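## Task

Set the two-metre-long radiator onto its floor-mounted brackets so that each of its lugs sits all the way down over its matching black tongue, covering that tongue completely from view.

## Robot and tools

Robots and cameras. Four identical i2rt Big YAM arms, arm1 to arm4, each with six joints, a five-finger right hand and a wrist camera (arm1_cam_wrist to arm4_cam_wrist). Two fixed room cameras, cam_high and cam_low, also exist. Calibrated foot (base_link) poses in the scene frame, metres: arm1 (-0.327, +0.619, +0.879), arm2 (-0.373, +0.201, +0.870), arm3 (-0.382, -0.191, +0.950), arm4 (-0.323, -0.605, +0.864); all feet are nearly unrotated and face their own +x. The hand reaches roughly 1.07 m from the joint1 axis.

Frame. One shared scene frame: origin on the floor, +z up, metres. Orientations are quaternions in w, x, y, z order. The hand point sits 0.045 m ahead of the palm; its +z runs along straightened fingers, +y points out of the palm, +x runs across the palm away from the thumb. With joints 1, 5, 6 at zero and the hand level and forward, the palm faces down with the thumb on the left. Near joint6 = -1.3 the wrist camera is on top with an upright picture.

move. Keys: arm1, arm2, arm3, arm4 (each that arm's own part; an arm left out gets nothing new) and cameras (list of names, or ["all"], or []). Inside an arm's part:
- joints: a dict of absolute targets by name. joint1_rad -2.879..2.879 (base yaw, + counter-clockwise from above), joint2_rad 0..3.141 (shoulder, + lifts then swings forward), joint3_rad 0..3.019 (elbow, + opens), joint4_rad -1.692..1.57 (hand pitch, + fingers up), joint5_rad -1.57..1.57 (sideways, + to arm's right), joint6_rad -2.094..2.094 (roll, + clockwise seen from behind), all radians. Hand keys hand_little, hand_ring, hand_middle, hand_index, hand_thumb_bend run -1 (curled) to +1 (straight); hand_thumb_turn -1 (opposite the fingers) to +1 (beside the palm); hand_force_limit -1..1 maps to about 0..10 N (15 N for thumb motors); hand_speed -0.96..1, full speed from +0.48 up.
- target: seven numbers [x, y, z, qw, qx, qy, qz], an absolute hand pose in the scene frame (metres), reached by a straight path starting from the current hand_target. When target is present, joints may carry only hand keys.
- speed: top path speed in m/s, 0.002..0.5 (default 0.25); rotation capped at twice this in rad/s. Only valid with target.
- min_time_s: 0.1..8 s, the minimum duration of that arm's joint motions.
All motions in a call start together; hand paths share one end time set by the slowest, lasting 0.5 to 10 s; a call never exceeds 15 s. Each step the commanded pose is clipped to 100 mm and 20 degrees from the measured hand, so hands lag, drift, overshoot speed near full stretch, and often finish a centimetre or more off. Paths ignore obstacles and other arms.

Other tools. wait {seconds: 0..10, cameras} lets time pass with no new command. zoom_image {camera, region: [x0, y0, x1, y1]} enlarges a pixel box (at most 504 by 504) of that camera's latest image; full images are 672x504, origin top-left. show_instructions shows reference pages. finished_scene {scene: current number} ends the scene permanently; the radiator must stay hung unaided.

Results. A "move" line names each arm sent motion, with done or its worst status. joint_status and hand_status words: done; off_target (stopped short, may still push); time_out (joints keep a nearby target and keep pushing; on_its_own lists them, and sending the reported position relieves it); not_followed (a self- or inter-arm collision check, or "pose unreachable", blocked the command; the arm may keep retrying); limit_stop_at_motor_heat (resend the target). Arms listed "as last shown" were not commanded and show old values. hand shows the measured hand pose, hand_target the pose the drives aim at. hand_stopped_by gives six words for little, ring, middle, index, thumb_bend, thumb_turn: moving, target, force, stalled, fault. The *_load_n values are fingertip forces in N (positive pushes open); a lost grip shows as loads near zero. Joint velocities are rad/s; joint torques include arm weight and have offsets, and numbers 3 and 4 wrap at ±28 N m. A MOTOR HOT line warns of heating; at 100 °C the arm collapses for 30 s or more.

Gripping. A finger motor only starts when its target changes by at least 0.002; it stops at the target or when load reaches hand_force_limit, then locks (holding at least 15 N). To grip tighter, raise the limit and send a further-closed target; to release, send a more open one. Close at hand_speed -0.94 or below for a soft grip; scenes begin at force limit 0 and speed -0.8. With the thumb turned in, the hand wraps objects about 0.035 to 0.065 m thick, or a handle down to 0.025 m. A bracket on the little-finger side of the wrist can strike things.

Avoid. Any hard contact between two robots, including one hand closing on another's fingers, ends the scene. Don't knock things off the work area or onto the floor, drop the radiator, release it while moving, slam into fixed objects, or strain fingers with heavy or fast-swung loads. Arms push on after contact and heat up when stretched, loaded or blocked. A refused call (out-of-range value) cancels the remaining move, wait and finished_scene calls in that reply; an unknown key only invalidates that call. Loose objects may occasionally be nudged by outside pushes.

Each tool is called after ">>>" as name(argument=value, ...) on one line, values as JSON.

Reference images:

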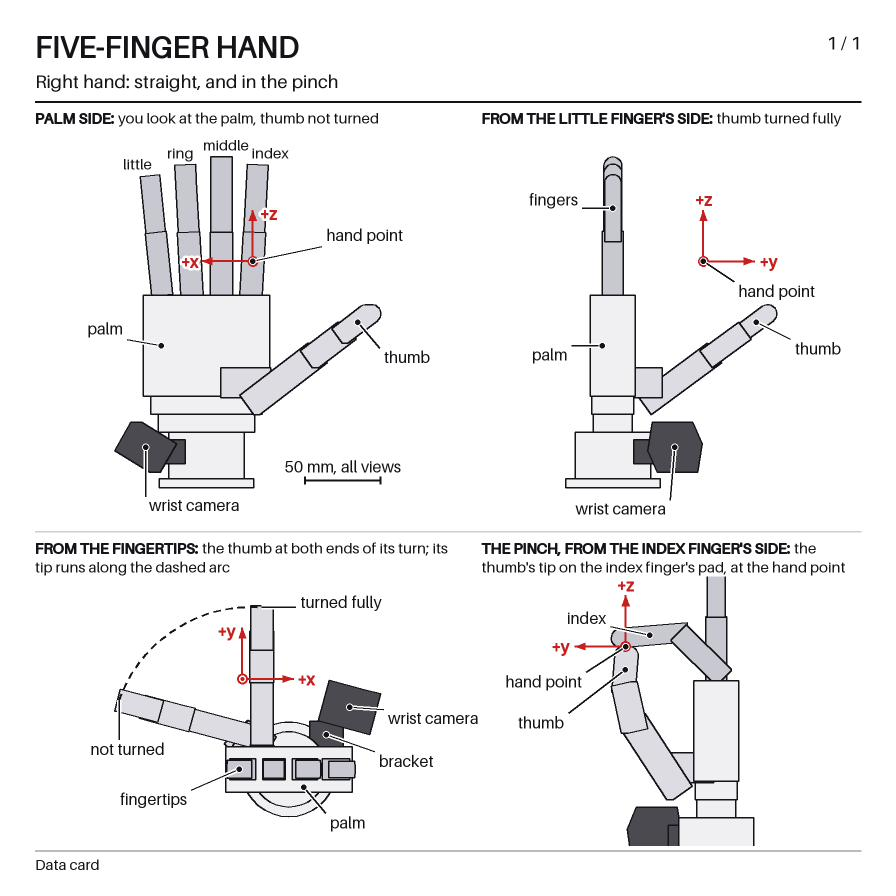

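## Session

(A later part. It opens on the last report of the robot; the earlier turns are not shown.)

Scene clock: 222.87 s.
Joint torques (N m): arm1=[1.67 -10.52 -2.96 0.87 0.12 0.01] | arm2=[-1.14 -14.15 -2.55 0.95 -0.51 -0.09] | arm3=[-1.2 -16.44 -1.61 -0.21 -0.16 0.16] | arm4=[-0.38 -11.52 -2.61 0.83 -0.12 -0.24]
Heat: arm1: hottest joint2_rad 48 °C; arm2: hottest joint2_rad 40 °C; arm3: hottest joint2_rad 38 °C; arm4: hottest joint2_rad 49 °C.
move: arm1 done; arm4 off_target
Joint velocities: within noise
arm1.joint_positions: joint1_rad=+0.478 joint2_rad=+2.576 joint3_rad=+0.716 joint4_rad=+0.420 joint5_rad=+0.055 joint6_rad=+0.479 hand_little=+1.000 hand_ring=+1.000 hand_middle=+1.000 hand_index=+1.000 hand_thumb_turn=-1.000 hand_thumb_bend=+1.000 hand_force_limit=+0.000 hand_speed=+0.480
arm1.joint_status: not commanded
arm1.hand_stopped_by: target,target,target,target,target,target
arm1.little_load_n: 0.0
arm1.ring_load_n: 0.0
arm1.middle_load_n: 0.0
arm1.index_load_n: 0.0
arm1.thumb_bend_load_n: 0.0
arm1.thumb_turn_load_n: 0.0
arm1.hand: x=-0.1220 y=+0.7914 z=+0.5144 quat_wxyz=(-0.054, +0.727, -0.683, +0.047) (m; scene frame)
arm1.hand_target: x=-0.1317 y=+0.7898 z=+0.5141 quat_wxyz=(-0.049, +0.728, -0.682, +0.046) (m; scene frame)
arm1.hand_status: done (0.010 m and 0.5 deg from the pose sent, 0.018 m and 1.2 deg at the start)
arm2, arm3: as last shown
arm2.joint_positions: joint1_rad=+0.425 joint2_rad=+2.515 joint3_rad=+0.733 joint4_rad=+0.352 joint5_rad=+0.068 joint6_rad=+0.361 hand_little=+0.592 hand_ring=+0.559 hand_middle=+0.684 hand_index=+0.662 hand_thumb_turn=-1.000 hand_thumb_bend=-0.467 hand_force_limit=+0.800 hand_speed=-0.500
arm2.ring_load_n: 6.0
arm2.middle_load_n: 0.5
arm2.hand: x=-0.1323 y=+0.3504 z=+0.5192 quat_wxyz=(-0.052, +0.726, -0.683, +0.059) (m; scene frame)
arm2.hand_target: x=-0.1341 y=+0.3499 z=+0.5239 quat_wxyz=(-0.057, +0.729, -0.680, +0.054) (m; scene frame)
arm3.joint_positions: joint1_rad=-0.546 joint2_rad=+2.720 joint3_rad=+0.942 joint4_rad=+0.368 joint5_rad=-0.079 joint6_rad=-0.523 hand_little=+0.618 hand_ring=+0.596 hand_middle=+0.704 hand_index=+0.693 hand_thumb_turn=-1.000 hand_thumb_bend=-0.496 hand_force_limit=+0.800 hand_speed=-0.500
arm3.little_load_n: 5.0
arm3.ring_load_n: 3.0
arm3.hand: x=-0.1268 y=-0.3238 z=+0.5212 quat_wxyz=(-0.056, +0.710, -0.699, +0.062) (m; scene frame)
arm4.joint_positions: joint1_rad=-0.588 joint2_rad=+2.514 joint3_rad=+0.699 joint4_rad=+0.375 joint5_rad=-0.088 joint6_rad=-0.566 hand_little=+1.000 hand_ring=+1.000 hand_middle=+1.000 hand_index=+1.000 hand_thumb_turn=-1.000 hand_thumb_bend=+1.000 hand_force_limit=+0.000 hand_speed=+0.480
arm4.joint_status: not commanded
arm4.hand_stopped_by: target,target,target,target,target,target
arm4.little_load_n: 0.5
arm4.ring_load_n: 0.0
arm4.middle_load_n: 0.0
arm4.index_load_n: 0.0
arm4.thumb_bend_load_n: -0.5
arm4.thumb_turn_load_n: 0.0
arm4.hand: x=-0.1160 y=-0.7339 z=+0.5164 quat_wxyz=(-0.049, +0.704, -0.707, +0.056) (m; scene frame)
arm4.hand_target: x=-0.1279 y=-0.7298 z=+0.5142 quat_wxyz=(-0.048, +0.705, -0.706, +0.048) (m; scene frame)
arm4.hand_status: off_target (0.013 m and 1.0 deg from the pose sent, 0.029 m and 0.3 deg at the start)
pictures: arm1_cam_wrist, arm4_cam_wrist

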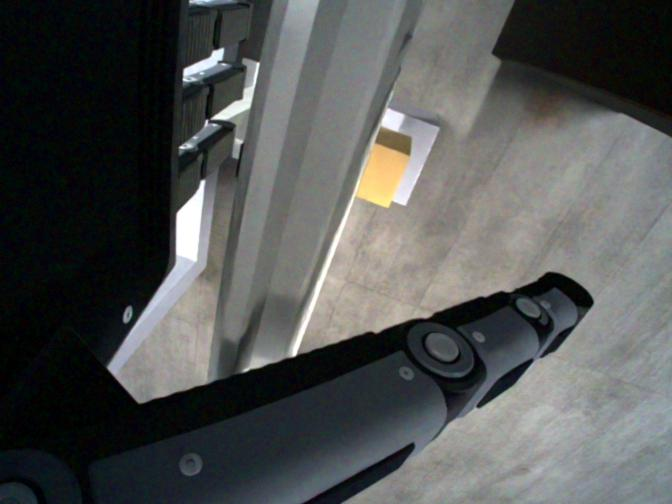

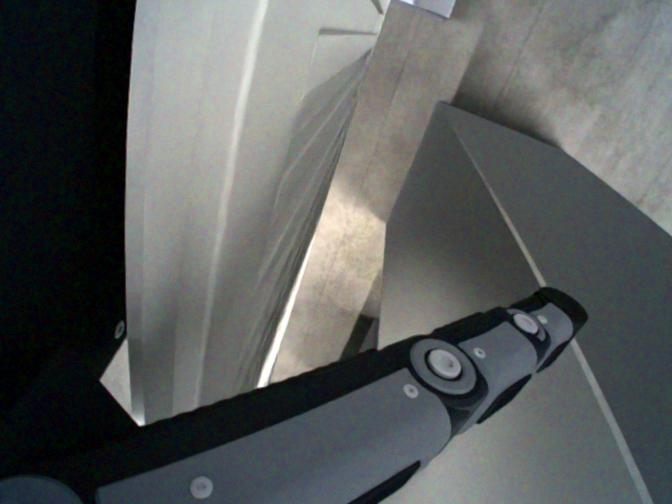

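>>> move(arm1={"target":[-0.150,0.790,0.514,-0.0495,0.7283,-0.6817,0.0463],"speed":0.06}, arm4={"target":[-0.130,-0.730,0.512,-0.0480,0.7055,-0.7055,0.0480],"speed":0.06}, cameras=["arm1_cam_wrist"])

Scene clock: 224.23 s.
Joint torques (N m): arm1=[1.67 -10.29 -3.45 0.81 0.11 0.02] | arm2=[-0.79 -14.27 -2.52 0.92 -0.51 -0.08] | arm3=[-1.2 -16.44 -1.61 -0.21 -0.16 0.16] | arm4=[0.85 -11.87 -2.82 0.83 -0.1 -0.25]
Heat: arm1: hottest joint2_rad 47 °C; arm2: hottest joint2_rad 40 °C; arm3: hottest joint2_rad 38 °C; arm4: hottest joint2_rad 49 °C.
move: arm1 off_target; arm4 off_target
Joint velocities: within noise
arm1.joint_positions: joint1_rad=+0.515 joint2_rad=+2.593 joint3_rad=+0.686 joint4_rad=+0.465 joint5_rad=+0.059 joint6_rad=+0.515 hand_little=+1.000 hand_ring=+1.000 hand_middle=+1.000 hand_index=+1.000 hand_thumb_turn=-1.000 hand_thumb_bend=+1.000 hand_force_limit=+0.000 hand_speed=+0.480
arm1.joint_status: not commanded
arm1.hand_stopped_by: target,target,target,target,target,target
arm1.little_load_n: 0.0
arm1.ring_load_n: 0.0
arm1.middle_load_n: 0.0
arm1.index_load_n: 0.0
arm1.thumb_bend_load_n: 0.0
arm1.thumb_turn_load_n: 0.0
arm1.hand: x=-0.1396 y=+0.7923 z=+0.5138 quat_wxyz=(-0.054, +0.727, -0.683, +0.047) (m; scene frame)
arm1.hand_target: x=-0.1498 y=+0.7899 z=+0.5141 quat_wxyz=(-0.049, +0.729, -0.682, +0.046) (m; scene frame)
arm1.hand_status: off_target (0.011 m and 0.6 deg from the pose sent, 0.028 m and 0.5 deg at the start)
arm2.joint_positions: joint1_rad=+0.425 joint2_rad=+2.515 joint3_rad=+0.733 joint4_rad=+0.352 joint5_rad=+0.068 joint6_rad=+0.361 hand_little=+0.592 hand_ring=+0.559 hand_middle=+0.684 hand_index=+0.662 hand_thumb_turn=-1.000 hand_thumb_bend=-0.467 hand_force_limit=+0.800 hand_speed=-0.500
arm2.joint_status: not commanded
arm2.hand_stopped_by: force,force,force,force,force,target
arm2.little_load_n: 0.0
arm2.ring_load_n: 6.0
arm2.middle_load_n: 0.0
arm2.index_load_n: 10.0
arm2.thumb_bend_load_n: 35.0
arm2.thumb_turn_load_n: 7.0
arm2.hand: x=-0.1323 y=+0.3504 z=+0.5192 quat_wxyz=(-0.052, +0.726, -0.683, +0.059) (m; scene frame)
arm2.hand_target: x=-0.1341 y=+0.3499 z=+0.5239 quat_wxyz=(-0.057, +0.729, -0.680, +0.054) (m; scene frame)
arm2.hand_status: not commanded
arm3.joint_positions: joint1_rad=-0.546 joint2_rad=+2.720 joint3_rad=+0.942 joint4_rad=+0.368 joint5_rad=-0.079 joint6_rad=-0.523 hand_little=+0.618 hand_ring=+0.596 hand_middle=+0.704 hand_index=+0.693 hand_thumb_turn=-1.000 hand_thumb_bend=-0.496 hand_force_limit=+0.800 hand_speed=-0.500
arm3.joint_status: not commanded
arm3.hand_stopped_by: force,force,force,force,force,target
arm3.little_load_n: 5.5
arm3.ring_load_n: 2.5
arm3.middle_load_n: 0.0
arm3.index_load_n: 0.5
arm3.thumb_bend_load_n: 29.5
arm3.thumb_turn_load_n: 5.5
arm3.hand: x=-0.1268 y=-0.3238 z=+0.5212 quat_wxyz=(-0.056, +0.710, -0.699, +0.062) (m; scene frame)
arm3.hand_target: x=-0.1282 y=-0.3219 z=+0.5249 quat_wxyz=(-0.056, +0.707, -0.703, +0.055) (m; scene frame)
arm3.hand_status: not commanded
arm4.joint_positions: joint1_rad=-0.591 joint2_rad=+2.520 joint3_rad=+0.699 joint4_rad=+0.382 joint5_rad=-0.088 joint6_rad=-0.570 hand_little=+1.000 hand_ring=+1.000 hand_middle=+1.000 hand_index=+1.000 hand_thumb_turn=-1.000 hand_thumb_bend=+1.000 hand_force_limit=+0.000 hand_speed=+0.480
arm4.joint_status: not commanded
arm4.hand_stopped_by: target,target,target,target,target,target
arm4.little_load_n: 0.0
arm4.ring_load_n: -0.5
arm4.middle_load_n: 0.0
arm4.index_load_n: 0.0
arm4.thumb_bend_load_n: 0.0
arm4.thumb_turn_load_n: 0.0
arm4.hand: x=-0.1172 y=-0.7344 z=+0.5148 quat_wxyz=(-0.049, +0.704, -0.706, +0.057) (m; scene frame)
arm4.hand_target: x=-0.1298 y=-0.7298 z=+0.5123 quat_wxyz=(-0.048, +0.705, -0.705, +0.048) (m; scene frame)
arm4.hand_status: off_target (0.014 m and 1.0 deg from the pose sent, 0.015 m and 1.0 deg at the start)
pictures: arm1_cam_wrist

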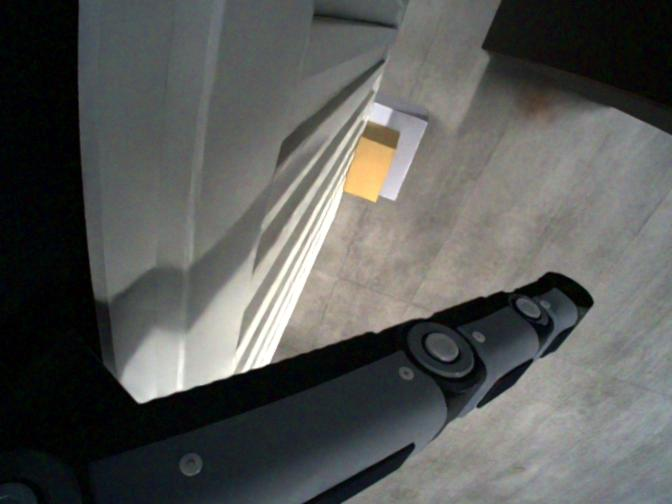

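>>> move(arm1={"joints":{"hand_force_limit":1.0,"hand_speed":1.0,"hand_thumb_bend":-1.0}}, arm4={"joints":{"hand_force_limit":1.0,"hand_speed":1.0,"hand_thumb_bend":-1.0}}, cameras=["arm1_cam_wrist","arm4_cam_wrist"])

Scene clock: 225.83 s.
Joint torques (N m): arm1=[1.55 -10.7 -3.34 0.73 0.34 -0.27] | arm2=[-1.08 -14.39 -2.51 0.85 -0.46 -0.09] | arm3=[-1.2 -16.44 -1.7 -0.23 -0.22 0.24] | arm4=[0.44 -12.34 -2.62 0.98 -0.36 -0.22]
Heat: arm1: hottest joint2_rad 47 °C; arm2: hottest joint2_rad 40 °C; arm3: hottest joint2_rad 38 °C; arm4: hottest joint2_rad 48 °C.
move: arm1 off_target; arm4 off_target
Joint velocities: within noise
arm1.joint_positions: joint1_rad=+0.515 joint2_rad=+2.598 joint3_rad=+0.684 joint4_rad=+0.466 joint5_rad=+0.053 joint6_rad=+0.540 hand_little=+1.000 hand_ring=+1.000 hand_middle=+1.000 hand_index=+1.000 hand_thumb_turn=-1.000 hand_thumb_bend=-0.369 hand_force_limit=+1.000 hand_speed=+1.000
arm1.joint_status: hand_thumb_bend off_target (ended at -0.369, target -1.000); the others done
arm1.hand_stopped_by: target,target,target,target,force,target
arm1.little_load_n: 0.0
arm1.ring_load_n: 0.0
arm1.middle_load_n: 0.0
arm1.index_load_n: 0.0
arm1.thumb_bend_load_n: 13.0
arm1.thumb_turn_load_n: 1.5
arm1.hand: x=-0.1426 y=+0.7931 z=+0.5135 quat_wxyz=(-0.053, +0.719, -0.692, +0.042) (m; scene frame)
arm1.hand_target: x=-0.1499 y=+0.7898 z=+0.5141 quat_wxyz=(-0.049, +0.728, -0.682, +0.046) (m; scene frame)
arm1.hand_status: not commanded
arm2, arm3: as last shown
arm2.joint_positions: joint1_rad=+0.425 joint2_rad=+2.515 joint3_rad=+0.732 joint4_rad=+0.353 joint5_rad=+0.068 joint6_rad=+0.361 hand_little=+0.592 hand_ring=+0.559 hand_middle=+0.684 hand_index=+0.662 hand_thumb_turn=-1.000 hand_thumb_bend=-0.467 hand_force_limit=+0.800 hand_speed=-0.500
arm2.ring_load_n: 7.5
arm2.index_load_n: 11.5
arm2.hand: x=-0.1325 y=+0.3503 z=+0.5192 quat_wxyz=(-0.052, +0.726, -0.683, +0.059) (m; scene frame)
arm2.hand_target: x=-0.1339 y=+0.3501 z=+0.5239 quat_wxyz=(-0.057, +0.729, -0.680, +0.054) (m; scene frame)
arm3.joint_positions: joint1_rad=-0.546 joint2_rad=+2.720 joint3_rad=+0.943 joint4_rad=+0.368 joint5_rad=-0.078 joint6_rad=-0.529 hand_little=+0.618 hand_ring=+0.596 hand_middle=+0.704 hand_index=+0.693 hand_thumb_turn=-1.000 hand_thumb_bend=-0.496 hand_force_limit=+0.800 hand_speed=-0.500
arm3.little_load_n: 4.5
arm3.ring_load_n: 3.5
arm3.index_load_n: 4.0
arm3.thumb_turn_load_n: 6.0
arm3.hand: x=-0.1265 y=-0.3248 z=+0.5211 quat_wxyz=(-0.055, +0.713, -0.697, +0.063) (m; scene frame)
arm3.hand_target: x=-0.1282 y=-0.3220 z=+0.5249 quat_wxyz=(-0.056, +0.707, -0.703, +0.055) (m; scene frame)
arm4.joint_positions: joint1_rad=-0.594 joint2_rad=+2.525 joint3_rad=+0.695 joint4_rad=+0.383 joint5_rad=-0.082 joint6_rad=-0.570 hand_little=+1.000 hand_ring=+1.000 hand_middle=+1.000 hand_index=+1.000 hand_thumb_turn=-1.000 hand_thumb_bend=-0.414 hand_force_limit=+1.000 hand_speed=+1.000
arm4.joint_status: hand_thumb_bend off_target (ended at -0.414, target -1.000); the others done
arm4.hand_stopped_by: target,target,target,target,force,target
arm4.little_load_n: 0.0
arm4.ring_load_n: 0.0
arm4.middle_load_n: 0.0
arm4.index_load_n: 0.0
arm4.thumb_bend_load_n: 18.5
arm4.thumb_turn_load_n: 1.0
arm4.hand: x=-0.1218 y=-0.7336 z=+0.5140 quat_wxyz=(-0.045, +0.703, -0.708, +0.054) (m; scene frame)
arm4.hand_target: x=-0.1299 y=-0.7297 z=+0.5123 quat_wxyz=(-0.048, +0.705, -0.706, +0.048) (m; scene frame)
arm4.hand_status: not commanded
pictures: arm1_cam_wrist, arm4_cam_wrist

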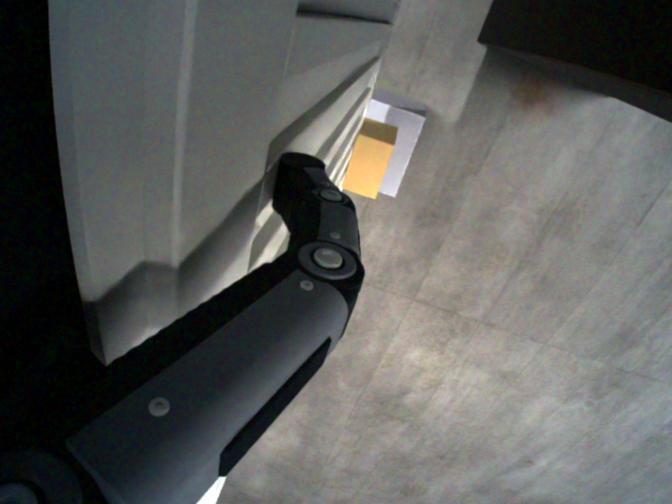

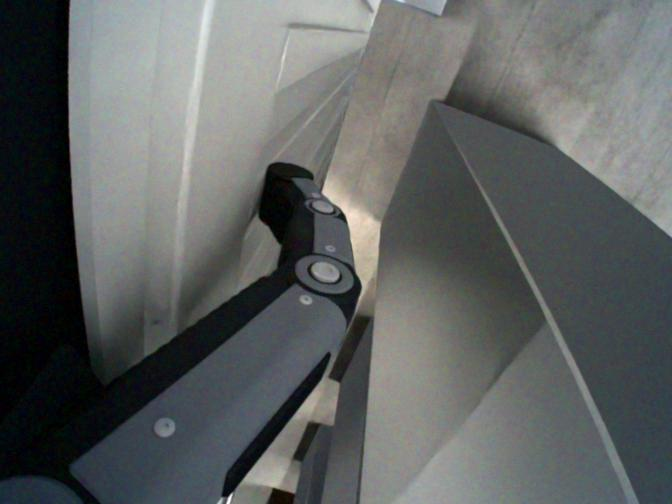

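>>> move(arm1={"joints":{"hand_thumb_bend":0.0}}, arm4={"joints":{"hand_thumb_bend":0.0}})

>>> move(arm1={"target":[-0.135,0.804,0.514,-0.0495,0.7283,-0.6817,0.0463],"speed":0.08}, arm4={"target":[-0.112,-0.717,0.512,-0.0480,0.7055,-0.7055,0.0480],"speed":0.08})

>>> move(arm1={"target":[-0.152,0.804,0.514,-0.0495,0.7283,-0.6817,0.0463],"speed":0.06}, arm4={"target":[-0.133,-0.717,0.512,-0.0480,0.7055,-0.7055,0.0480],"speed":0.06}, cameras=["arm1_cam_wrist","arm4_cam_wrist"])

>>> move(arm1={"joints":{"hand_force_limit":1.0,"hand_speed":1.0,"hand_thumb_bend":-1.0}}, arm4={"joints":{"hand_force_limit":1.0,"hand_speed":1.0,"hand_thumb_bend":-1.0}})

Scene clock: 227.03 s.
Joint torques (N m): arm1=[1.55 -10.75 -3.26 0.68 0.1 -0.24] | arm2=[-0.73 -14.21 -2.52 0.8 -0.46 -0.11] | arm3=[-1.26 -16.5 -1.7 -0.23 -0.21 0.19] | arm4=[0.56 -12.51 -2.41 0.75 -0.07 -0.27]
Heat: arm1: hottest joint2_rad 47 °C; arm2: hottest joint2_rad 40 °C; arm3: hottest joint2_rad 38 °C; arm4: hottest joint2_rad 48 °C.
move: arm1 done; arm4 done
Joint velocities: within noise
arm1.joint_positions: joint1_rad=+0.515 joint2_rad=+2.598 joint3_rad=+0.684 joint4_rad=+0.468 joint5_rad=+0.061 joint6_rad=+0.538 hand_little=+1.000 hand_ring=+1.000 hand_middle=+1.000 hand_index=+1.000 hand_thumb_turn=-1.000 hand_thumb_bend=+0.000 hand_force_limit=+1.000 hand_speed=+1.000
arm1.joint_status: all done
arm1.hand_stopped_by: target,target,target,target,target,target
arm1.little_load_n: 0.0
arm1.ring_load_n: 0.0
arm1.middle_load_n: 0.0
arm1.index_load_n: 0.0
arm1.thumb_bend_load_n: 0.0
arm1.thumb_turn_load_n: 0.0
arm1.hand: x=-0.1414 y=+0.7920 z=+0.5132 quat_wxyz=(-0.053, +0.719, -0.691, +0.046) (m; scene frame)
arm1.hand_target: x=-0.1499 y=+0.7897 z=+0.5140 quat_wxyz=(-0.049, +0.728, -0.682, +0.046) (m; scene frame)
arm1.hand_status: not commanded
arm2, arm3: as last shown
arm2.joint_positions: joint1_rad=+0.425 joint2_rad=+2.515 joint3_rad=+0.732 joint4_rad=+0.354 joint5_rad=+0.067 joint6_rad=+0.361 hand_little=+0.592 hand_ring=+0.559 hand_middle=+0.684 hand_index=+0.662 hand_thumb_turn=-1.000 hand_thumb_bend=-0.467 hand_force_limit=+0.800 hand_speed=-0.500
arm2.ring_load_n: 6.0
arm2.index_load_n: 9.5
arm2.thumb_bend_load_n: 34.5
arm2.thumb_turn_load_n: 7.5
arm2.hand: x=-0.1323 y=+0.3505 z=+0.5192 quat_wxyz=(-0.052, +0.726, -0.683, +0.058) (m; scene frame)
arm3.joint_positions: joint1_rad=-0.546 joint2_rad=+2.720 joint3_rad=+0.943 joint4_rad=+0.368 joint5_rad=-0.078 joint6_rad=-0.525 hand_little=+0.618 hand_ring=+0.596 hand_middle=+0.704 hand_index=+0.693 hand_thumb_turn=-1.000 hand_thumb_bend=-0.496 hand_force_limit=+0.800 hand_speed=-0.500
arm3.ring_load_n: 2.5
arm3.index_load_n: 2.0
arm3.thumb_bend_load_n: 29.0
arm3.thumb_turn_load_n: 5.5
arm3.hand: x=-0.1263 y=-0.3245 z=+0.5211 quat_wxyz=(-0.055, +0.711, -0.698, +0.062) (m; scene frame)
arm3.hand_target: x=-0.1282 y=-0.3219 z=+0.5250 quat_wxyz=(-0.056, +0.707, -0.703, +0.055) (m; scene frame)
arm4.joint_positions: joint1_rad=-0.594 joint2_rad=+2.525 joint3_rad=+0.695 joint4_rad=+0.385 joint5_rad=-0.089 joint6_rad=-0.570 hand_little=+1.000 hand_ring=+1.000 hand_middle=+1.000 hand_index=+1.000 hand_thumb_turn=-1.000 hand_thumb_bend=+0.000 hand_force_limit=+1.000 hand_speed=+1.000
arm4.joint_status: all done
arm4.hand_stopped_by: target,target,target,target,target,target
arm4.little_load_n: 0.0
arm4.ring_load_n: 0.0
arm4.middle_load_n: 0.0
arm4.index_load_n: 0.0
arm4.thumb_bend_load_n: 0.0
arm4.thumb_turn_load_n: 0.0
arm4.hand: x=-0.1208 y=-0.7326 z=+0.5140 quat_wxyz=(-0.049, +0.703, -0.708, +0.054) (m; scene frame)
arm4.hand_target: x=-0.1299 y=-0.7297 z=+0.5123 quat_wxyz=(-0.048, +0.705, -0.706, +0.048) (m; scene frame)
arm4.hand_status: not commanded
pictures: none

Scene clock: 228.23 s.
Joint torques (N m): arm1=[1.61 -12.4 -2 0.05 0.11 -0.1] | arm2=[-1.03 -14.21 -2.48 0.77 -0.44 -0.11] | arm3=[-1.2 -16.5 -1.7 -0.21 -0.21 0.19] | arm4=[1.85 -12.69 -1.18 0.25 0.03 0.05]
Heat: arm1: hottest joint2_rad 46 °C; arm2: hottest joint2_rad 40 °C; arm3: hottest joint2_rad 38 °C; arm4: hottest joint2_rad 48 °C.
move: arm1 done; arm4 done
Joint velocities: within noise
arm1.joint_positions: joint1_rad=+0.527 joint2_rad=+2.598 joint3_rad=+0.711 joint4_rad=+0.420 joint5_rad=+0.061 joint6_rad=+0.538 hand_little=+1.000 hand_ring=+1.000 hand_middle=+1.000 hand_index=+1.000 hand_thumb_turn=-1.000 hand_thumb_bend=+0.000 hand_force_limit=+1.000 hand_speed=+1.000
arm1.joint_status: not commanded
arm1.hand_stopped_by: target,target,target,target,target,target
arm1.little_load_n: 0.0
arm1.ring_load_n: 0.0
arm1.middle_load_n: 0.0
arm1.index_load_n: 0.0
arm1.thumb_bend_load_n: 0.0
arm1.thumb_turn_load_n: 0.0
arm1.hand: x=-0.1399 y=+0.7964 z=+0.5099 quat_wxyz=(-0.043, +0.724, -0.687, +0.044) (m; scene frame)
arm1.hand_target: x=-0.1352 y=+0.8040 z=+0.5139 quat_wxyz=(-0.050, +0.728, -0.682, +0.046) (m; scene frame)
arm1.hand_status: done (0.010 m and 1.1 deg from the pose sent, 0.014 m and 1.5 deg at the start)
arm2, arm3: as last shown
arm2.ring_load_n: 6.5
arm2.thumb_turn_load_n: 7.0
arm3.thumb_bend_load_n: 29.5
arm4.joint_positions: joint1_rad=-0.538 joint2_rad=+2.525 joint3_rad=+0.695 joint4_rad=+0.382 joint5_rad=-0.085 joint6_rad=-0.529 hand_little=+1.000 hand_ring=+1.000 hand_middle=+1.000 hand_index=+1.000 hand_thumb_turn=-1.000 hand_thumb_bend=+0.000 hand_force_limit=+1.000 hand_speed=+1.000
arm4.joint_status: not commanded
arm4.hand_stopped_by: target,target,target,target,target,target
arm4.little_load_n: 0.0
arm4.ring_load_n: 0.0
arm4.middle_load_n: 0.0
arm4.index_load_n: 0.0
arm4.thumb_bend_load_n: 0.0
arm4.thumb_turn_load_n: 0.0
arm4.hand: x=-0.1140 y=-0.7188 z=+0.5141 quat_wxyz=(-0.049, +0.708, -0.703, +0.050) (m; scene frame)
arm4.hand_target: x=-0.1121 y=-0.7170 z=+0.5120 quat_wxyz=(-0.048, +0.705, -0.705, +0.048) (m; scene frame)
arm4.hand_status: done (0.003 m and 0.5 deg from the pose sent, 0.018 m and 0.8 deg at the start)
pictures: none

Scene clock: 229.33 s.
Joint torques (N m): arm1=[1.85 -11.46 -3.78 0.64 0.05 -0.03] | arm2=[-0.62 -14.51 -2.37 0.83 -0.47 -0.11] | arm3=[-1.2 -16.44 -1.7 -0.21 -0.21 0.19] | arm4=[-0.21 -12.04 -3.15 0.83 -0.15 -0.25]
Heat: arm1: hottest joint2_rad 46 °C; arm2: hottest joint2_rad 40 °C; arm3: hottest joint2_rad 38 °C; arm4: hottest joint2_rad 47 °C.
move: arm1 off_target; arm4 off_target
Joint velocities: within noise
arm1.joint_positions: joint1_rad=+0.559 joint2_rad=+2.598 joint3_rad=+0.706 joint4_rad=+0.444 joint5_rad=+0.067 joint6_rad=+0.567 hand_little=+1.000 hand_ring=+1.000 hand_middle=+1.000 hand_index=+1.000 hand_thumb_turn=-1.000 hand_thumb_bend=+0.000 hand_force_limit=+1.000 hand_speed=+1.000
arm1.joint_status: not commanded
arm1.hand_stopped_by: target,target,target,target,target,target
arm1.little_load_n: 0.0
arm1.ring_load_n: 0.0
arm1.middle_load_n: 0.0
arm1.index_load_n: 0.0
arm1.thumb_bend_load_n: 0.0
arm1.thumb_turn_load_n: 0.0
arm1.hand: x=-0.1414 y=+0.8051 z=+0.5101 quat_wxyz=(-0.053, +0.724, -0.686, +0.048) (m; scene frame)
arm1.hand_target: x=-0.1518 y=+0.8037 z=+0.5138 quat_wxyz=(-0.049, +0.728, -0.682, +0.046) (m; scene frame)
arm1.hand_status: off_target (0.011 m and 0.8 deg from the pose sent, 0.015 m and 1.1 deg at the start)
arm2, arm3: as last shown
arm2.thumb_bend_load_n: 35.0
arm3.ring_load_n: 3.0
arm4.joint_positions: joint1_rad=-0.557 joint2_rad=+2.530 joint3_rad=+0.681 joint4_rad=+0.416 joint5_rad=-0.085 joint6_rad=-0.536 hand_little=+1.000 hand_ring=+1.000 hand_middle=+1.000 hand_index=+1.000 hand_thumb_turn=-1.000 hand_thumb_bend=+0.000 hand_force_limit=+1.000 hand_speed=+1.000
arm4.joint_status: not commanded
arm4.hand_stopped_by: target,target,target,target,target,target
arm4.little_load_n: 0.0
arm4.ring_load_n: 0.0
arm4.middle_load_n: 0.0
arm4.index_load_n: 0.0
arm4.thumb_bend_load_n: 0.0
arm4.thumb_turn_load_n: 0.0
arm4.hand: x=-0.1188 y=-0.7218 z=+0.5139 quat_wxyz=(-0.050, +0.704, -0.706, +0.058) (m; scene frame)
arm4.hand_target: x=-0.1329 y=-0.7167 z=+0.5123 quat_wxyz=(-0.048, +0.705, -0.706, +0.048) (m; scene frame)
arm4.hand_status: off_target (0.015 m and 1.2 deg from the pose sent, 0.019 m and 0.6 deg at the start)
pictures: arm1_cam_wrist, arm4_cam_wrist

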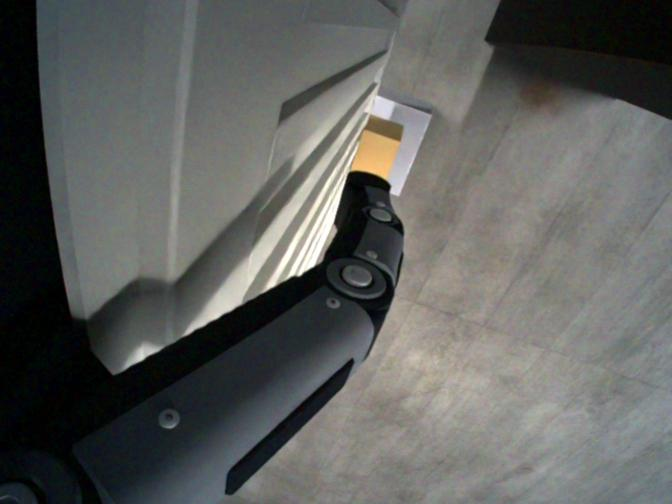

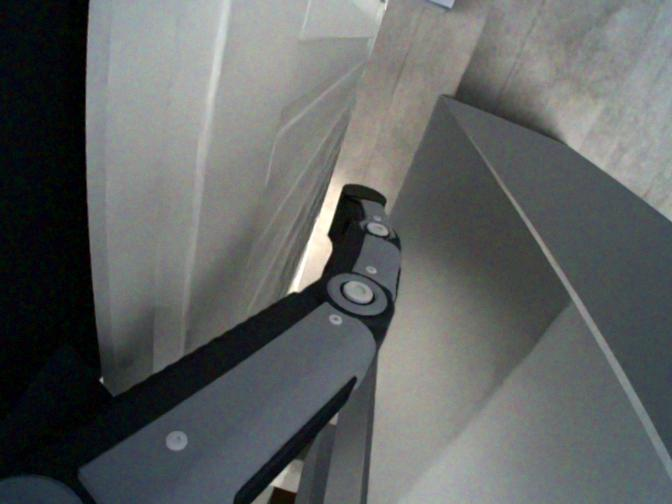

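Scene clock: 230.23 s.
Joint torques (N m): arm1=[1.67 -11.4 -3.67 0.68 0.1 -0.31] | arm2=[-0.73 -14.56 -2.48 0.83 -0.49 -0.08] | arm3=[-1.26 -16.44 -1.72 -0.21 -0.21 0.25] | arm4=[0.21 -12.04 -3 0.76 -0.28 -0.24]
Heat: arm1: hottest joint2_rad 46 °C; arm2: hottest joint2_rad 40 °C; arm3: hottest joint2_rad 38 °C; arm4: hottest joint2_rad 47 °C.
move: arm1 off_target; arm4 off_target
Joint velocities: arm1=[-0.005 -0.015 -0.012 -0.012 -0.154 -0.022] | arm2=[within noise] | arm3=[within noise] | arm4=[within noise]
arm1.joint_positions: joint1_rad=+0.559 joint2_rad=+2.598 joint3_rad=+0.704 joint4_rad=+0.444 joint5_rad=+0.066 joint6_rad=+0.590 hand_little=+1.000 hand_ring=+1.000 hand_middle=+1.000 hand_index=+1.000 hand_thumb_turn=-1.000 hand_thumb_bend=-0.374 hand_force_limit=+1.000 hand_speed=+1.000
arm1.joint_status: hand_thumb_bend off_target (ended at -0.374, target -1.000); the others done
arm1.hand_stopped_by: target,target,target,target,force,target
arm1.little_load_n: 0.0
arm1.ring_load_n: 0.0
arm1.middle_load_n: 0.0
arm1.index_load_n: 0.0
arm1.thumb_bend_load_n: 14.0
arm1.thumb_turn_load_n: 2.0
arm1.hand: x=-0.1425 y=+0.8057 z=+0.5104 quat_wxyz=(-0.052, +0.717, -0.694, +0.046) (m; scene frame)
arm1.hand_target: x=-0.1518 y=+0.8038 z=+0.5139 quat_wxyz=(-0.049, +0.728, -0.682, +0.046) (m; scene frame)
arm1.hand_status: not commanded
arm2, arm3: as last shown
arm2.joint_positions: joint1_rad=+0.425 joint2_rad=+2.515 joint3_rad=+0.731 joint4_rad=+0.354 joint5_rad=+0.068 joint6_rad=+0.361 hand_little=+0.592 hand_ring=+0.559 hand_middle=+0.684 hand_index=+0.662 hand_thumb_turn=-1.000 hand_thumb_bend=-0.467 hand_force_limit=+0.800 hand_speed=-0.500
arm2.ring_load_n: 8.0
arm2.middle_load_n: -0.5
arm2.index_load_n: 12.0
arm2.thumb_turn_load_n: 7.5
arm2.hand: x=-0.1329 y=+0.3501 z=+0.5192 quat_wxyz=(-0.052, +0.726, -0.683, +0.058) (m; scene frame)
arm2.hand_target: x=-0.1340 y=+0.3500 z=+0.5239 quat_wxyz=(-0.057, +0.729, -0.680, +0.054) (m; scene frame)
arm3.joint_positions: joint1_rad=-0.546 joint2_rad=+2.720 joint3_rad=+0.943 joint4_rad=+0.368 joint5_rad=-0.078 joint6_rad=-0.530 hand_little=+0.618 hand_ring=+0.596 hand_middle=+0.704 hand_index=+0.693 hand_thumb_turn=-1.000 hand_thumb_bend=-0.496 hand_force_limit=+0.800 hand_speed=-0.500
arm3.ring_load_n: 3.5
arm3.index_load_n: 4.5
arm3.thumb_turn_load_n: 6.0
arm3.hand: x=-0.1265 y=-0.3248 z=+0.5211 quat_wxyz=(-0.055, +0.713, -0.696, +0.063) (m; scene frame)
arm4.joint_positions: joint1_rad=-0.559 joint2_rad=+2.533 joint3_rad=+0.679 joint4_rad=+0.417 joint5_rad=-0.081 joint6_rad=-0.535 hand_little=+1.000 hand_ring=+1.000 hand_middle=+1.000 hand_index=+1.000 hand_thumb_turn=-1.000 hand_thumb_bend=-0.402 hand_force_limit=+1.000 hand_speed=+1.000
arm4.joint_status: hand_thumb_bend off_target (ended at -0.402, target -1.000); the others done
arm4.hand_stopped_by: target,target,target,target,force,target
arm4.little_load_n: 0.0
arm4.ring_load_n: 0.0
arm4.middle_load_n: 0.0
arm4.index_load_n: 0.0
arm4.thumb_bend_load_n: 13.5
arm4.thumb_turn_load_n: 1.5
arm4.hand: x=-0.1216 y=-0.7215 z=+0.5133 quat_wxyz=(-0.048, +0.702, -0.708, +0.056) (m; scene frame)
arm4.hand_target: x=-0.1328 y=-0.7168 z=+0.5123 quat_wxyz=(-0.048, +0.705, -0.705, +0.048) (m; scene frame)
arm4.hand_status: not commanded
pictures: none

>>> move(arm1={"joints":{"hand_thumb_bend":0.0}}, arm4={"joints":{"hand_thumb_bend":0.0}})

>>> move(arm1={"target":[-0.138,0.804,0.493,-0.0495,0.7283,-0.6817,0.0463],"speed":0.08}, arm4={"target":[-0.118,-0.717,0.493,-0.0480,0.7055,-0.7055,0.0480],"speed":0.08}, cameras=["arm1_cam_wrist","arm4_cam_wrist"])

Scene clock: 231.47 s.
Joint torques (N m): arm1=[1.73 -11.58 -3.74 0.57 0.03 -0.28] | arm2=[-0.91 -14.56 -2.39 0.73 -0.46 -0.1] | arm3=[-1.26 -16.44 -1.7 -0.23 -0.21 0.21] | arm4=[0.67 -11.81 -3.21 0.75 -0.13 -0.27]
Heat: arm1: hottest joint2_rad 46 °C; arm2: hottest joint2_rad 40 °C; arm3: hottest joint2_rad 38 °C; arm4: hottest joint2_rad 47 °C.
move: arm1 done; arm4 done
Joint velocities: within noise
arm1.joint_positions: joint1_rad=+0.560 joint2_rad=+2.598 joint3_rad=+0.704 joint4_rad=+0.446 joint5_rad=+0.068 joint6_rad=+0.589 hand_little=+1.000 hand_ring=+1.000 hand_middle=+1.000 hand_index=+1.000 hand_thumb_turn=-1.000 hand_thumb_bend=+0.000 hand_force_limit=+1.000 hand_speed=+1.000
arm1.joint_status: all done
arm1.hand_stopped_by: target,target,target,target,target,target
arm1.little_load_n: 0.0
arm1.ring_load_n: 0.0
arm1.middle_load_n: 0.0
arm1.index_load_n: 0.0
arm1.thumb_bend_load_n: 0.0
arm1.thumb_turn_load_n: 0.0
arm1.hand: x=-0.1419 y=+0.8057 z=+0.5103 quat_wxyz=(-0.053, +0.717, -0.693, +0.047) (m; scene frame)
arm1.hand_target: x=-0.1518 y=+0.8038 z=+0.5139 quat_wxyz=(-0.049, +0.728, -0.682, +0.046) (m; scene frame)
arm1.hand_status: not commanded
arm2, arm3: as last shown
arm2.joint_positions: joint1_rad=+0.425 joint2_rad=+2.515 joint3_rad=+0.731 joint4_rad=+0.355 joint5_rad=+0.067 joint6_rad=+0.361 hand_little=+0.592 hand_ring=+0.559 hand_middle=+0.684 hand_index=+0.662 hand_thumb_turn=-1.000 hand_thumb_bend=-0.467 hand_force_limit=+0.800 hand_speed=-0.500
arm2.ring_load_n: 6.5
arm2.middle_load_n: 0.0
arm2.index_load_n: 9.5
arm2.thumb_bend_load_n: 34.5
arm2.hand: x=-0.1327 y=+0.3503 z=+0.5192 quat_wxyz=(-0.052, +0.726, -0.683, +0.058) (m; scene frame)
arm3.joint_positions: joint1_rad=-0.546 joint2_rad=+2.720 joint3_rad=+0.943 joint4_rad=+0.368 joint5_rad=-0.078 joint6_rad=-0.527 hand_little=+0.618 hand_ring=+0.596 hand_middle=+0.704 hand_index=+0.693 hand_thumb_turn=-1.000 hand_thumb_bend=-0.496 hand_force_limit=+0.800 hand_speed=-0.500
arm3.ring_load_n: 3.0
arm3.index_load_n: 2.5
arm3.hand: x=-0.1264 y=-0.3246 z=+0.5211 quat_wxyz=(-0.055, +0.712, -0.697, +0.062) (m; scene frame)
arm4.joint_positions: joint1_rad=-0.559 joint2_rad=+2.533 joint3_rad=+0.679 joint4_rad=+0.420 joint5_rad=-0.085 joint6_rad=-0.535 hand_little=+1.000 hand_ring=+1.000 hand_middle=+1.000 hand_index=+1.000 hand_thumb_turn=-1.000 hand_thumb_bend=+0.000 hand_force_limit=+1.000 hand_speed=+1.000
arm4.joint_status: all done
arm4.hand_stopped_by: target,target,target,target,target,target
arm4.little_load_n: 0.0
arm4.ring_load_n: 0.0
arm4.middle_load_n: 0.0
arm4.index_load_n: 0.0
arm4.thumb_bend_load_n: 0.0
arm4.thumb_turn_load_n: 0.0
arm4.hand: x=-0.1206 y=-0.7211 z=+0.5133 quat_wxyz=(-0.050, +0.703, -0.708, +0.057) (m; scene frame)
arm4.hand_target: x=-0.1328 y=-0.7167 z=+0.5123 quat_wxyz=(-0.048, +0.705, -0.706, +0.048) (m; scene frame)
arm4.hand_status: not commanded
pictures: none

Scene clock: 232.47 s.
Joint torques (N m): arm1=[-0.5 -8.06 -0.03 0.25 0 -0.33] | arm2=[-0.85 -14.45 -2.44 0.72 -0.47 -0.1] | arm3=[-1.2 -16.44 -1.7 -0.21 -0.21 0.2] | arm4=[2.08 -10.17 0.14 0.38 0.02 0]
Heat: arm1: hottest joint2_rad 46 °C; arm2: hottest joint2_rad 40 °C; arm3: hottest joint2_rad 38 °C; arm4: hottest joint2_rad 47 °C.
move: arm1 off_target; arm4 off_target
Joint velocities: within noise
arm1.joint_positions: joint1_rad=+0.559 joint2_rad=+2.606 joint3_rad=+0.720 joint4_rad=+0.446 joint5_rad=+0.065 joint6_rad=+0.564 hand_little=+1.000 hand_ring=+1.000 hand_middle=+1.000 hand_index=+1.000 hand_thumb_turn=-1.000 hand_thumb_bend=+0.000 hand_force_limit=+1.000 hand_speed=+1.000
arm1.joint_status: not commanded
arm1.hand_stopped_by: target,target,target,target,target,target
arm1.little_load_n: 0.0
arm1.ring_load_n: 0.0
arm1.middle_load_n: 0.0
arm1.index_load_n: 0.0
arm1.thumb_bend_load_n: 0.0
arm1.thumb_turn_load_n: 0.5
arm1.hand: x=-0.1375 y=+0.8083 z=+0.5066 quat_wxyz=(-0.057, +0.725, -0.684, +0.048) (m; scene frame)
arm1.hand_target: x=-0.1384 y=+0.8039 z=+0.4936 quat_wxyz=(-0.050, +0.728, -0.682, +0.046) (m; scene frame)
arm1.hand_status: off_target (0.014 m and 0.9 deg from the pose sent, 0.018 m and 1.9 deg at the start)
arm2, arm3: as last shown
arm2.joint_positions: joint1_rad=+0.425 joint2_rad=+2.515 joint3_rad=+0.731 joint4_rad=+0.355 joint5_rad=+0.067 joint6_rad=+0.362 hand_little=+0.592 hand_ring=+0.559 hand_middle=+0.684 hand_index=+0.662 hand_thumb_turn=-1.000 hand_thumb_bend=-0.467 hand_force_limit=+0.800 hand_speed=-0.500
arm2.little_load_n: 0.5
arm2.ring_load_n: 6.0
arm2.index_load_n: 9.0
arm2.thumb_turn_load_n: 7.0
arm2.hand: x=-0.1326 y=+0.3504 z=+0.5192 quat_wxyz=(-0.052, +0.726, -0.684, +0.058) (m; scene frame)
arm3.joint_positions: joint1_rad=-0.546 joint2_rad=+2.720 joint3_rad=+0.943 joint4_rad=+0.368 joint5_rad=-0.078 joint6_rad=-0.525 hand_little=+0.618 hand_ring=+0.596 hand_middle=+0.704 hand_index=+0.693 hand_thumb_turn=-1.000 hand_thumb_bend=-0.496 hand_force_limit=+0.800 hand_speed=-0.500
arm3.ring_load_n: 2.5
arm3.index_load_n: 1.5
arm3.thumb_turn_load_n: 5.5
arm3.hand: x=-0.1263 y=-0.3245 z=+0.5211 quat_wxyz=(-0.055, +0.711, -0.698, +0.062) (m; scene frame)
arm4.joint_positions: joint1_rad=-0.554 joint2_rad=+2.553 joint3_rad=+0.702 joint4_rad=+0.417 joint5_rad=-0.086 joint6_rad=-0.535 hand_little=+1.000 hand_ring=+1.000 hand_middle=+1.000 hand_index=+1.000 hand_thumb_turn=-1.000 hand_thumb_bend=+0.000 hand_force_limit=+1.000 hand_speed=+1.000
arm4.joint_status: not commanded
arm4.hand_stopped_by: target,target,target,target,target,target
arm4.little_load_n: 0.0
arm4.ring_load_n: 0.0
arm4.middle_load_n: 0.0
arm4.index_load_n: -0.5
arm4.thumb_bend_load_n: 0.0
arm4.thumb_turn_load_n: 0.0
arm4.hand: x=-0.1159 y=-0.7226 z=+0.5060 quat_wxyz=(-0.051, +0.704, -0.706, +0.057) (m; scene frame)
arm4.hand_target: x=-0.1184 y=-0.7170 z=+0.4937 quat_wxyz=(-0.048, +0.705, -0.706, +0.048) (m; scene frame)
arm4.hand_status: off_target (0.014 m and 1.1 deg from the pose sent, 0.021 m and 1.1 deg at the start)
pictures: arm1_cam_wrist, arm4_cam_wrist

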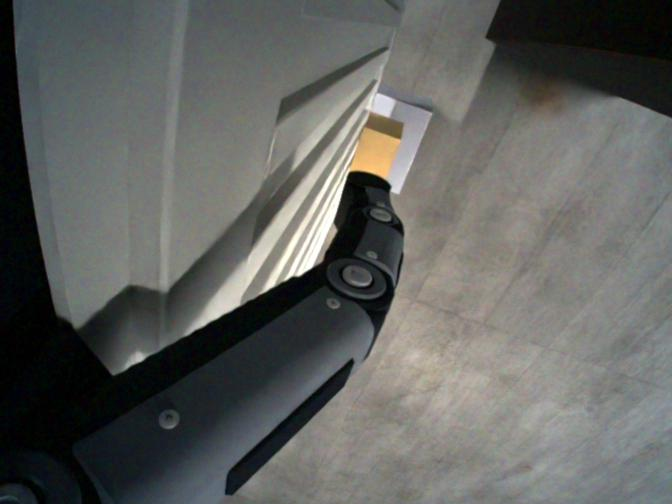

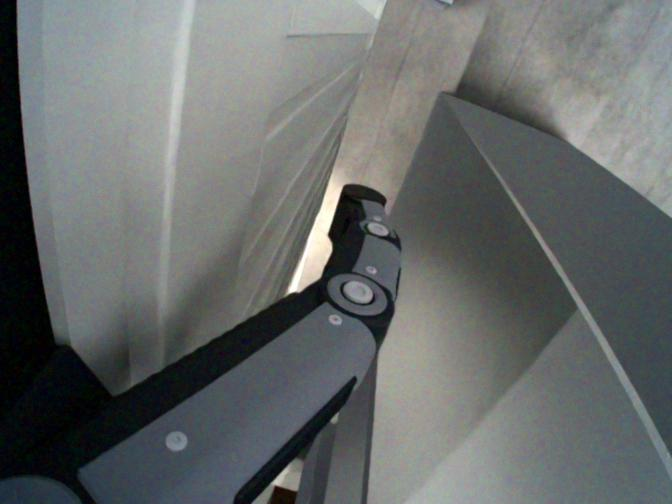

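>>> move(arm1={"target":[-0.150,0.800,0.507,-0.0495,0.7283,-0.6817,0.0463],"speed":0.08}, arm4={"target":[-0.131,-0.723,0.507,-0.0480,0.7055,-0.7055,0.0480],"speed":0.08})

>>> move(arm1={"joints":{"hand_force_limit":1.0,"hand_speed":1.0,"hand_thumb_bend":-1.0}}, arm4={"joints":{"hand_force_limit":1.0,"hand_speed":1.0,"hand_thumb_bend":-1.0}}, cameras=["arm1_cam_wrist","arm4_cam_wrist","arm2_cam_wrist","arm3_cam_wrist"])

>>> zoom_image(camera="arm1_cam_wrist", region=[200, 20, 420, 240])

>>> zoom_image(camera="arm2_cam_wrist", region=[200, 20, 420, 240])

>>> zoom_image(camera="arm4_cam_wrist", region=[200, 20, 420, 240])

>>> zoom_image(camera="arm3_cam_wrist", region=[200, 20, 420, 240])

Scene clock: 234.13 s.
Joint torques (N m): arm1=[0.5 -10.11 -3.18 0.75 0.06 -0.16] | arm2=[-0.5 -14.45 -2.41 0.72 -0.45 -0.1] | arm3=[-1.2 -16.5 -1.69 -0.23 -0.21 0.19] | arm4=[-0.15 -12.92 -2.67 0.34 0.13 -0.32]
Heat: arm1: hottest joint2_rad 45 °C; arm2: hottest joint2_rad 40 °C; arm3: hottest joint2_rad 38 °C; arm4: hottest joint2_rad 46 °C.
move: arm1 off_target; arm4 off_target
Joint velocities: within noise
arm1.joint_positions: joint1_rad=+0.559 joint2_rad=+2.606 joint3_rad=+0.710 joint4_rad=+0.454 joint5_rad=+0.065 joint6_rad=+0.564 hand_little=+1.000 hand_ring=+1.000 hand_middle=+1.000 hand_index=+1.000 hand_thumb_turn=-1.000 hand_thumb_bend=+0.000 hand_force_limit=+1.000 hand_speed=+1.000
arm1.joint_status: not commanded
arm1.hand_stopped_by: target,target,target,target,target,target
arm1.little_load_n: 0.0
arm1.ring_load_n: 0.0
arm1.middle_load_n: 0.0
arm1.index_load_n: 0.0
arm1.thumb_bend_load_n: 0.0
arm1.thumb_turn_load_n: 0.5
arm1.hand: x=-0.1406 y=+0.8062 z=+0.5078 quat_wxyz=(-0.056, +0.725, -0.684, +0.047) (m; scene frame)
arm1.hand_target: x=-0.1500 y=+0.8000 z=+0.5071 quat_wxyz=(-0.049, +0.728, -0.682, +0.046) (m; scene frame)
arm1.hand_status: off_target (0.011 m and 0.9 deg from the pose sent, 0.015 m and 1.0 deg at the start)
arm2.joint_positions: joint1_rad=+0.425 joint2_rad=+2.515 joint3_rad=+0.731 joint4_rad=+0.355 joint5_rad=+0.067 joint6_rad=+0.362 hand_little=+0.592 hand_ring=+0.559 hand_middle=+0.684 hand_index=+0.662 hand_thumb_turn=-1.000 hand_thumb_bend=-0.467 hand_force_limit=+0.800 hand_speed=-0.500
arm2.joint_status: not commanded
arm2.hand_stopped_by: force,force,force,force,force,target
arm2.little_load_n: 0.0
arm2.ring_load_n: 6.5
arm2.middle_load_n: 0.0
arm2.index_load_n: 9.5
arm2.thumb_bend_load_n: 34.5
arm2.thumb_turn_load_n: 7.5
arm2.hand: x=-0.1326 y=+0.3504 z=+0.5192 quat_wxyz=(-0.052, +0.726, -0.684, +0.058) (m; scene frame)
arm2.hand_target: x=-0.1340 y=+0.3500 z=+0.5239 quat_wxyz=(-0.057, +0.729, -0.680, +0.054) (m; scene frame)
arm2.hand_status: not commanded
arm3.joint_positions: joint1_rad=-0.546 joint2_rad=+2.720 joint3_rad=+0.943 joint4_rad=+0.368 joint5_rad=-0.078 joint6_rad=-0.525 hand_little=+0.618 hand_ring=+0.596 hand_middle=+0.704 hand_index=+0.693 hand_thumb_turn=-1.000 hand_thumb_bend=-0.496 hand_force_limit=+0.800 hand_speed=-0.500
arm3.joint_status: not commanded
arm3.hand_stopped_by: force,force,force,force,force,target
arm3.little_load_n: 5.0
arm3.ring_load_n: 3.0
arm3.middle_load_n: 0.0
arm3.index_load_n: 2.0
arm3.thumb_bend_load_n: 29.5
arm3.thumb_turn_load_n: 5.5
arm3.hand: x=-0.1263 y=-0.3245 z=+0.5211 quat_wxyz=(-0.055, +0.711, -0.698, +0.062) (m; scene frame)
arm3.hand_target: x=-0.1282 y=-0.3219 z=+0.5250 quat_wxyz=(-0.056, +0.707, -0.703, +0.055) (m; scene frame)
arm3.hand_status: not commanded
arm4.joint_positions: joint1_rad=-0.565 joint2_rad=+2.552 joint3_rad=+0.695 joint4_rad=+0.417 joint5_rad=-0.093 joint6_rad=-0.541 hand_little=+1.000 hand_ring=+1.000 hand_middle=+1.000 hand_index=+1.000 hand_thumb_turn=-1.000 hand_thumb_bend=+0.000 hand_force_limit=+1.000 hand_speed=+1.000
arm4.joint_status: not commanded
arm4.hand_stopped_by: target,target,target,target,target,target
arm4.little_load_n: 0.0
arm4.ring_load_n: 0.0
arm4.middle_load_n: 0.0
arm4.index_load_n: 0.0
arm4.thumb_bend_load_n: 0.0
arm4.thumb_turn_load_n: 0.0
arm4.hand: x=-0.1201 y=-0.7220 z=+0.5073 quat_wxyz=(-0.053, +0.703, -0.707, +0.054) (m; scene frame)
arm4.hand_target: x=-0.1308 y=-0.7226 z=+0.5071 quat_wxyz=(-0.048, +0.706, -0.705, +0.048) (m; scene frame)
arm4.hand_status: off_target (0.011 m and 1.0 deg from the pose sent, 0.015 m and 1.1 deg at the start)
pictures: none

Scene clock: 235.03 s.
Joint torques (N m): arm1=[0.56 -10.23 -3.14 0.68 0.27 -0.3] | arm2=[-0.85 -14.27 -2.3 0.76 -0.47 -0.09] | arm3=[-1.26 -16.44 -1.7 -0.21 -0.21 0.25] | arm4=[0.26 -12.98 -2.74 0.46 0.03 -0.36]
Heat: arm1: hottest joint2_rad 45 °C; arm2: hottest joint2_rad 40 °C; arm3: hottest joint2_rad 37 °C; arm4: hottest joint2_rad 46 °C.
move: arm1 off_target; arm4 off_target
Joint velocities: within noise
arm1.joint_positions: joint1_rad=+0.559 joint2_rad=+2.607 joint3_rad=+0.709 joint4_rad=+0.454 joint5_rad=+0.059 joint6_rad=+0.575 hand_little=+1.000 hand_ring=+1.000 hand_middle=+1.000 hand_index=+1.000 hand_thumb_turn=-1.000 hand_thumb_bend=-0.461 hand_force_limit=+1.000 hand_speed=+1.000
arm1.joint_status: hand_thumb_bend off_target (ended at -0.461, target -1.000); the others done
arm1.hand_stopped_by: target,target,target,target,force,target
arm1.little_load_n: 0.0
arm1.ring_load_n: 0.0
arm1.middle_load_n: 0.0
arm1.index_load_n: 0.0
arm1.thumb_bend_load_n: 16.0
arm1.thumb_turn_load_n: 1.0
arm1.hand: x=-0.1421 y=+0.8070 z=+0.5080 quat_wxyz=(-0.056, +0.722, -0.688, +0.044) (m; scene frame)
arm1.hand_target: x=-0.1499 y=+0.8001 z=+0.5071 quat_wxyz=(-0.049, +0.728, -0.682, +0.046) (m; scene frame)
arm1.hand_status: not commanded
arm2, arm3: as last shown
arm2.joint_positions: joint1_rad=+0.425 joint2_rad=+2.515 joint3_rad=+0.731 joint4_rad=+0.355 joint5_rad=+0.068 joint6_rad=+0.362 hand_little=+0.592 hand_ring=+0.559 hand_middle=+0.684 hand_index=+0.662 hand_thumb_turn=-1.000 hand_thumb_bend=-0.467 hand_force_limit=+0.800 hand_speed=-0.500
arm2.ring_load_n: 8.0
arm2.index_load_n: 12.5
arm2.thumb_bend_load_n: 35.0
arm2.thumb_turn_load_n: 7.0
arm2.hand: x=-0.1330 y=+0.3500 z=+0.5192 quat_wxyz=(-0.052, +0.726, -0.684, +0.059) (m; scene frame)
arm2.hand_target: x=-0.1341 y=+0.3500 z=+0.5239 quat_wxyz=(-0.057, +0.729, -0.680, +0.054) (m; scene frame)
arm3.joint_positions: joint1_rad=-0.546 joint2_rad=+2.720 joint3_rad=+0.943 joint4_rad=+0.368 joint5_rad=-0.078 joint6_rad=-0.531 hand_little=+0.618 hand_ring=+0.596 hand_middle=+0.704 hand_index=+0.693 hand_thumb_turn=-1.000 hand_thumb_bend=-0.496 hand_force_limit=+0.800 hand_speed=-0.500
arm3.little_load_n: 4.5
arm3.ring_load_n: 4.0
arm3.index_load_n: 5.0
arm3.thumb_turn_load_n: 6.0
arm3.hand: x=-0.1265 y=-0.3249 z=+0.5210 quat_wxyz=(-0.055, +0.713, -0.696, +0.063) (m; scene frame)
arm4.joint_positions: joint1_rad=-0.568 joint2_rad=+2.552 joint3_rad=+0.694 joint4_rad=+0.414 joint5_rad=-0.092 joint6_rad=-0.540 hand_little=+1.000 hand_ring=+1.000 hand_middle=+1.000 hand_index=+1.000 hand_thumb_turn=-1.000 hand_thumb_bend=-0.398 hand_force_limit=+1.000 hand_speed=+1.000
arm4.joint_status: hand_thumb_bend off_target (ended at -0.398, target -1.000); the others done
arm4.hand_stopped_by: target,target,target,target,force,target
arm4.little_load_n: 0.0
arm4.ring_load_n: 0.0
arm4.middle_load_n: 0.0
arm4.index_load_n: 0.0
arm4.thumb_bend_load_n: 16.5
arm4.thumb_turn_load_n: 2.5
arm4.hand: x=-0.1214 y=-0.7221 z=+0.5075 quat_wxyz=(-0.052, +0.702, -0.709, +0.053) (m; scene frame)
arm4.hand_target: x=-0.1307 y=-0.7228 z=+0.5071 quat_wxyz=(-0.048, +0.705, -0.706, +0.048) (m; scene frame)
arm4.hand_status: not commanded
pictures: arm1_cam_wrist, arm2_cam_wrist, arm3_cam_wrist, arm4_cam_wrist

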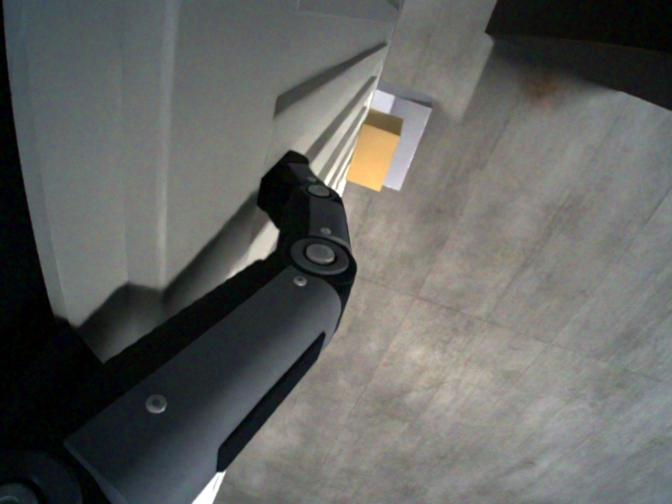

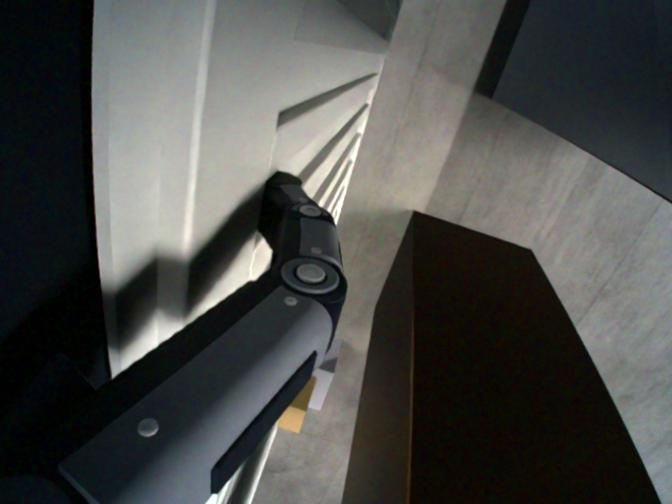

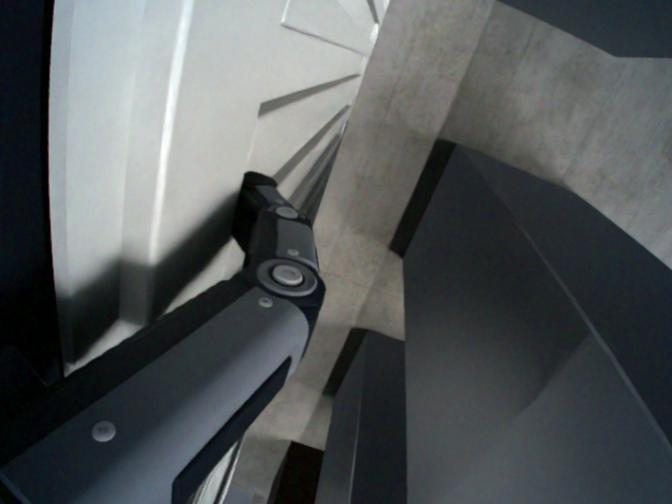

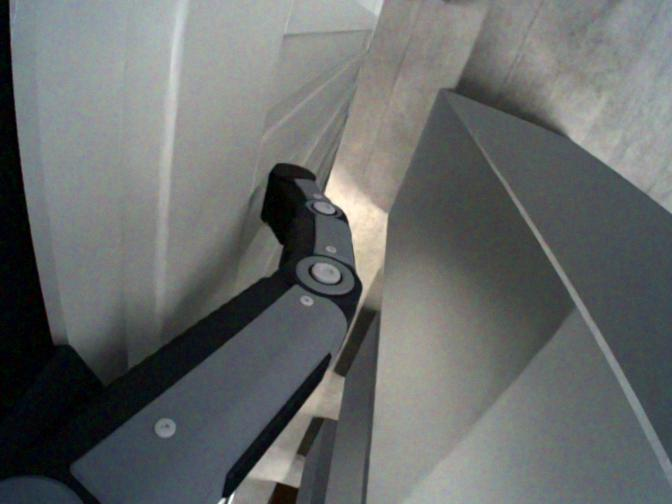

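Scaled by 2.291 from the camera's 672x504 image, which has a finer 960x720 frame.

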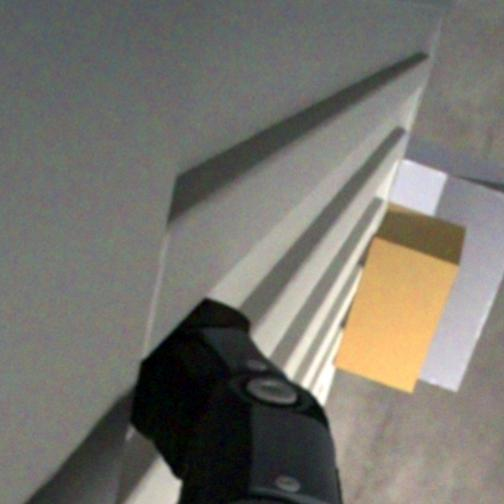

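Scaled by 2.291 from the camera's 672x504 image, which has a finer 960x720 frame.

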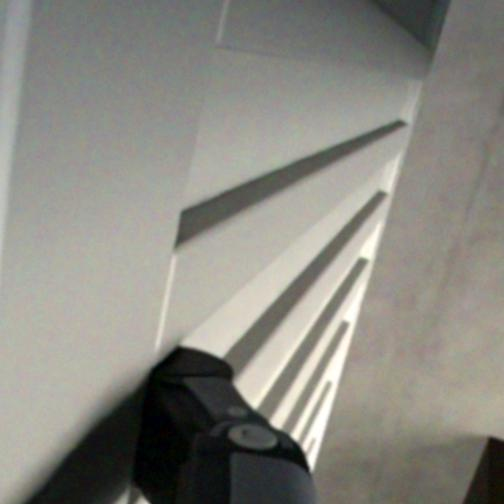

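Scaled by 2.291 from the camera's 672x504 image, which has a finer 960x720 frame.

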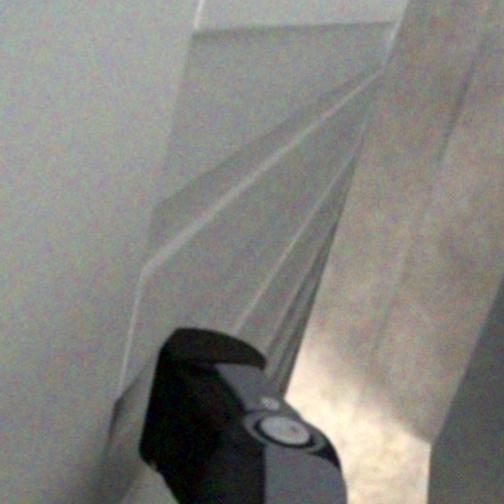

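Scaled by 2.291 from the camera's 672x504 image, which has a finer 960x720 frame.

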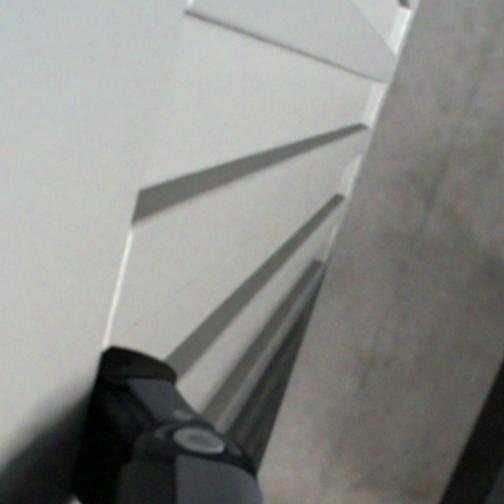

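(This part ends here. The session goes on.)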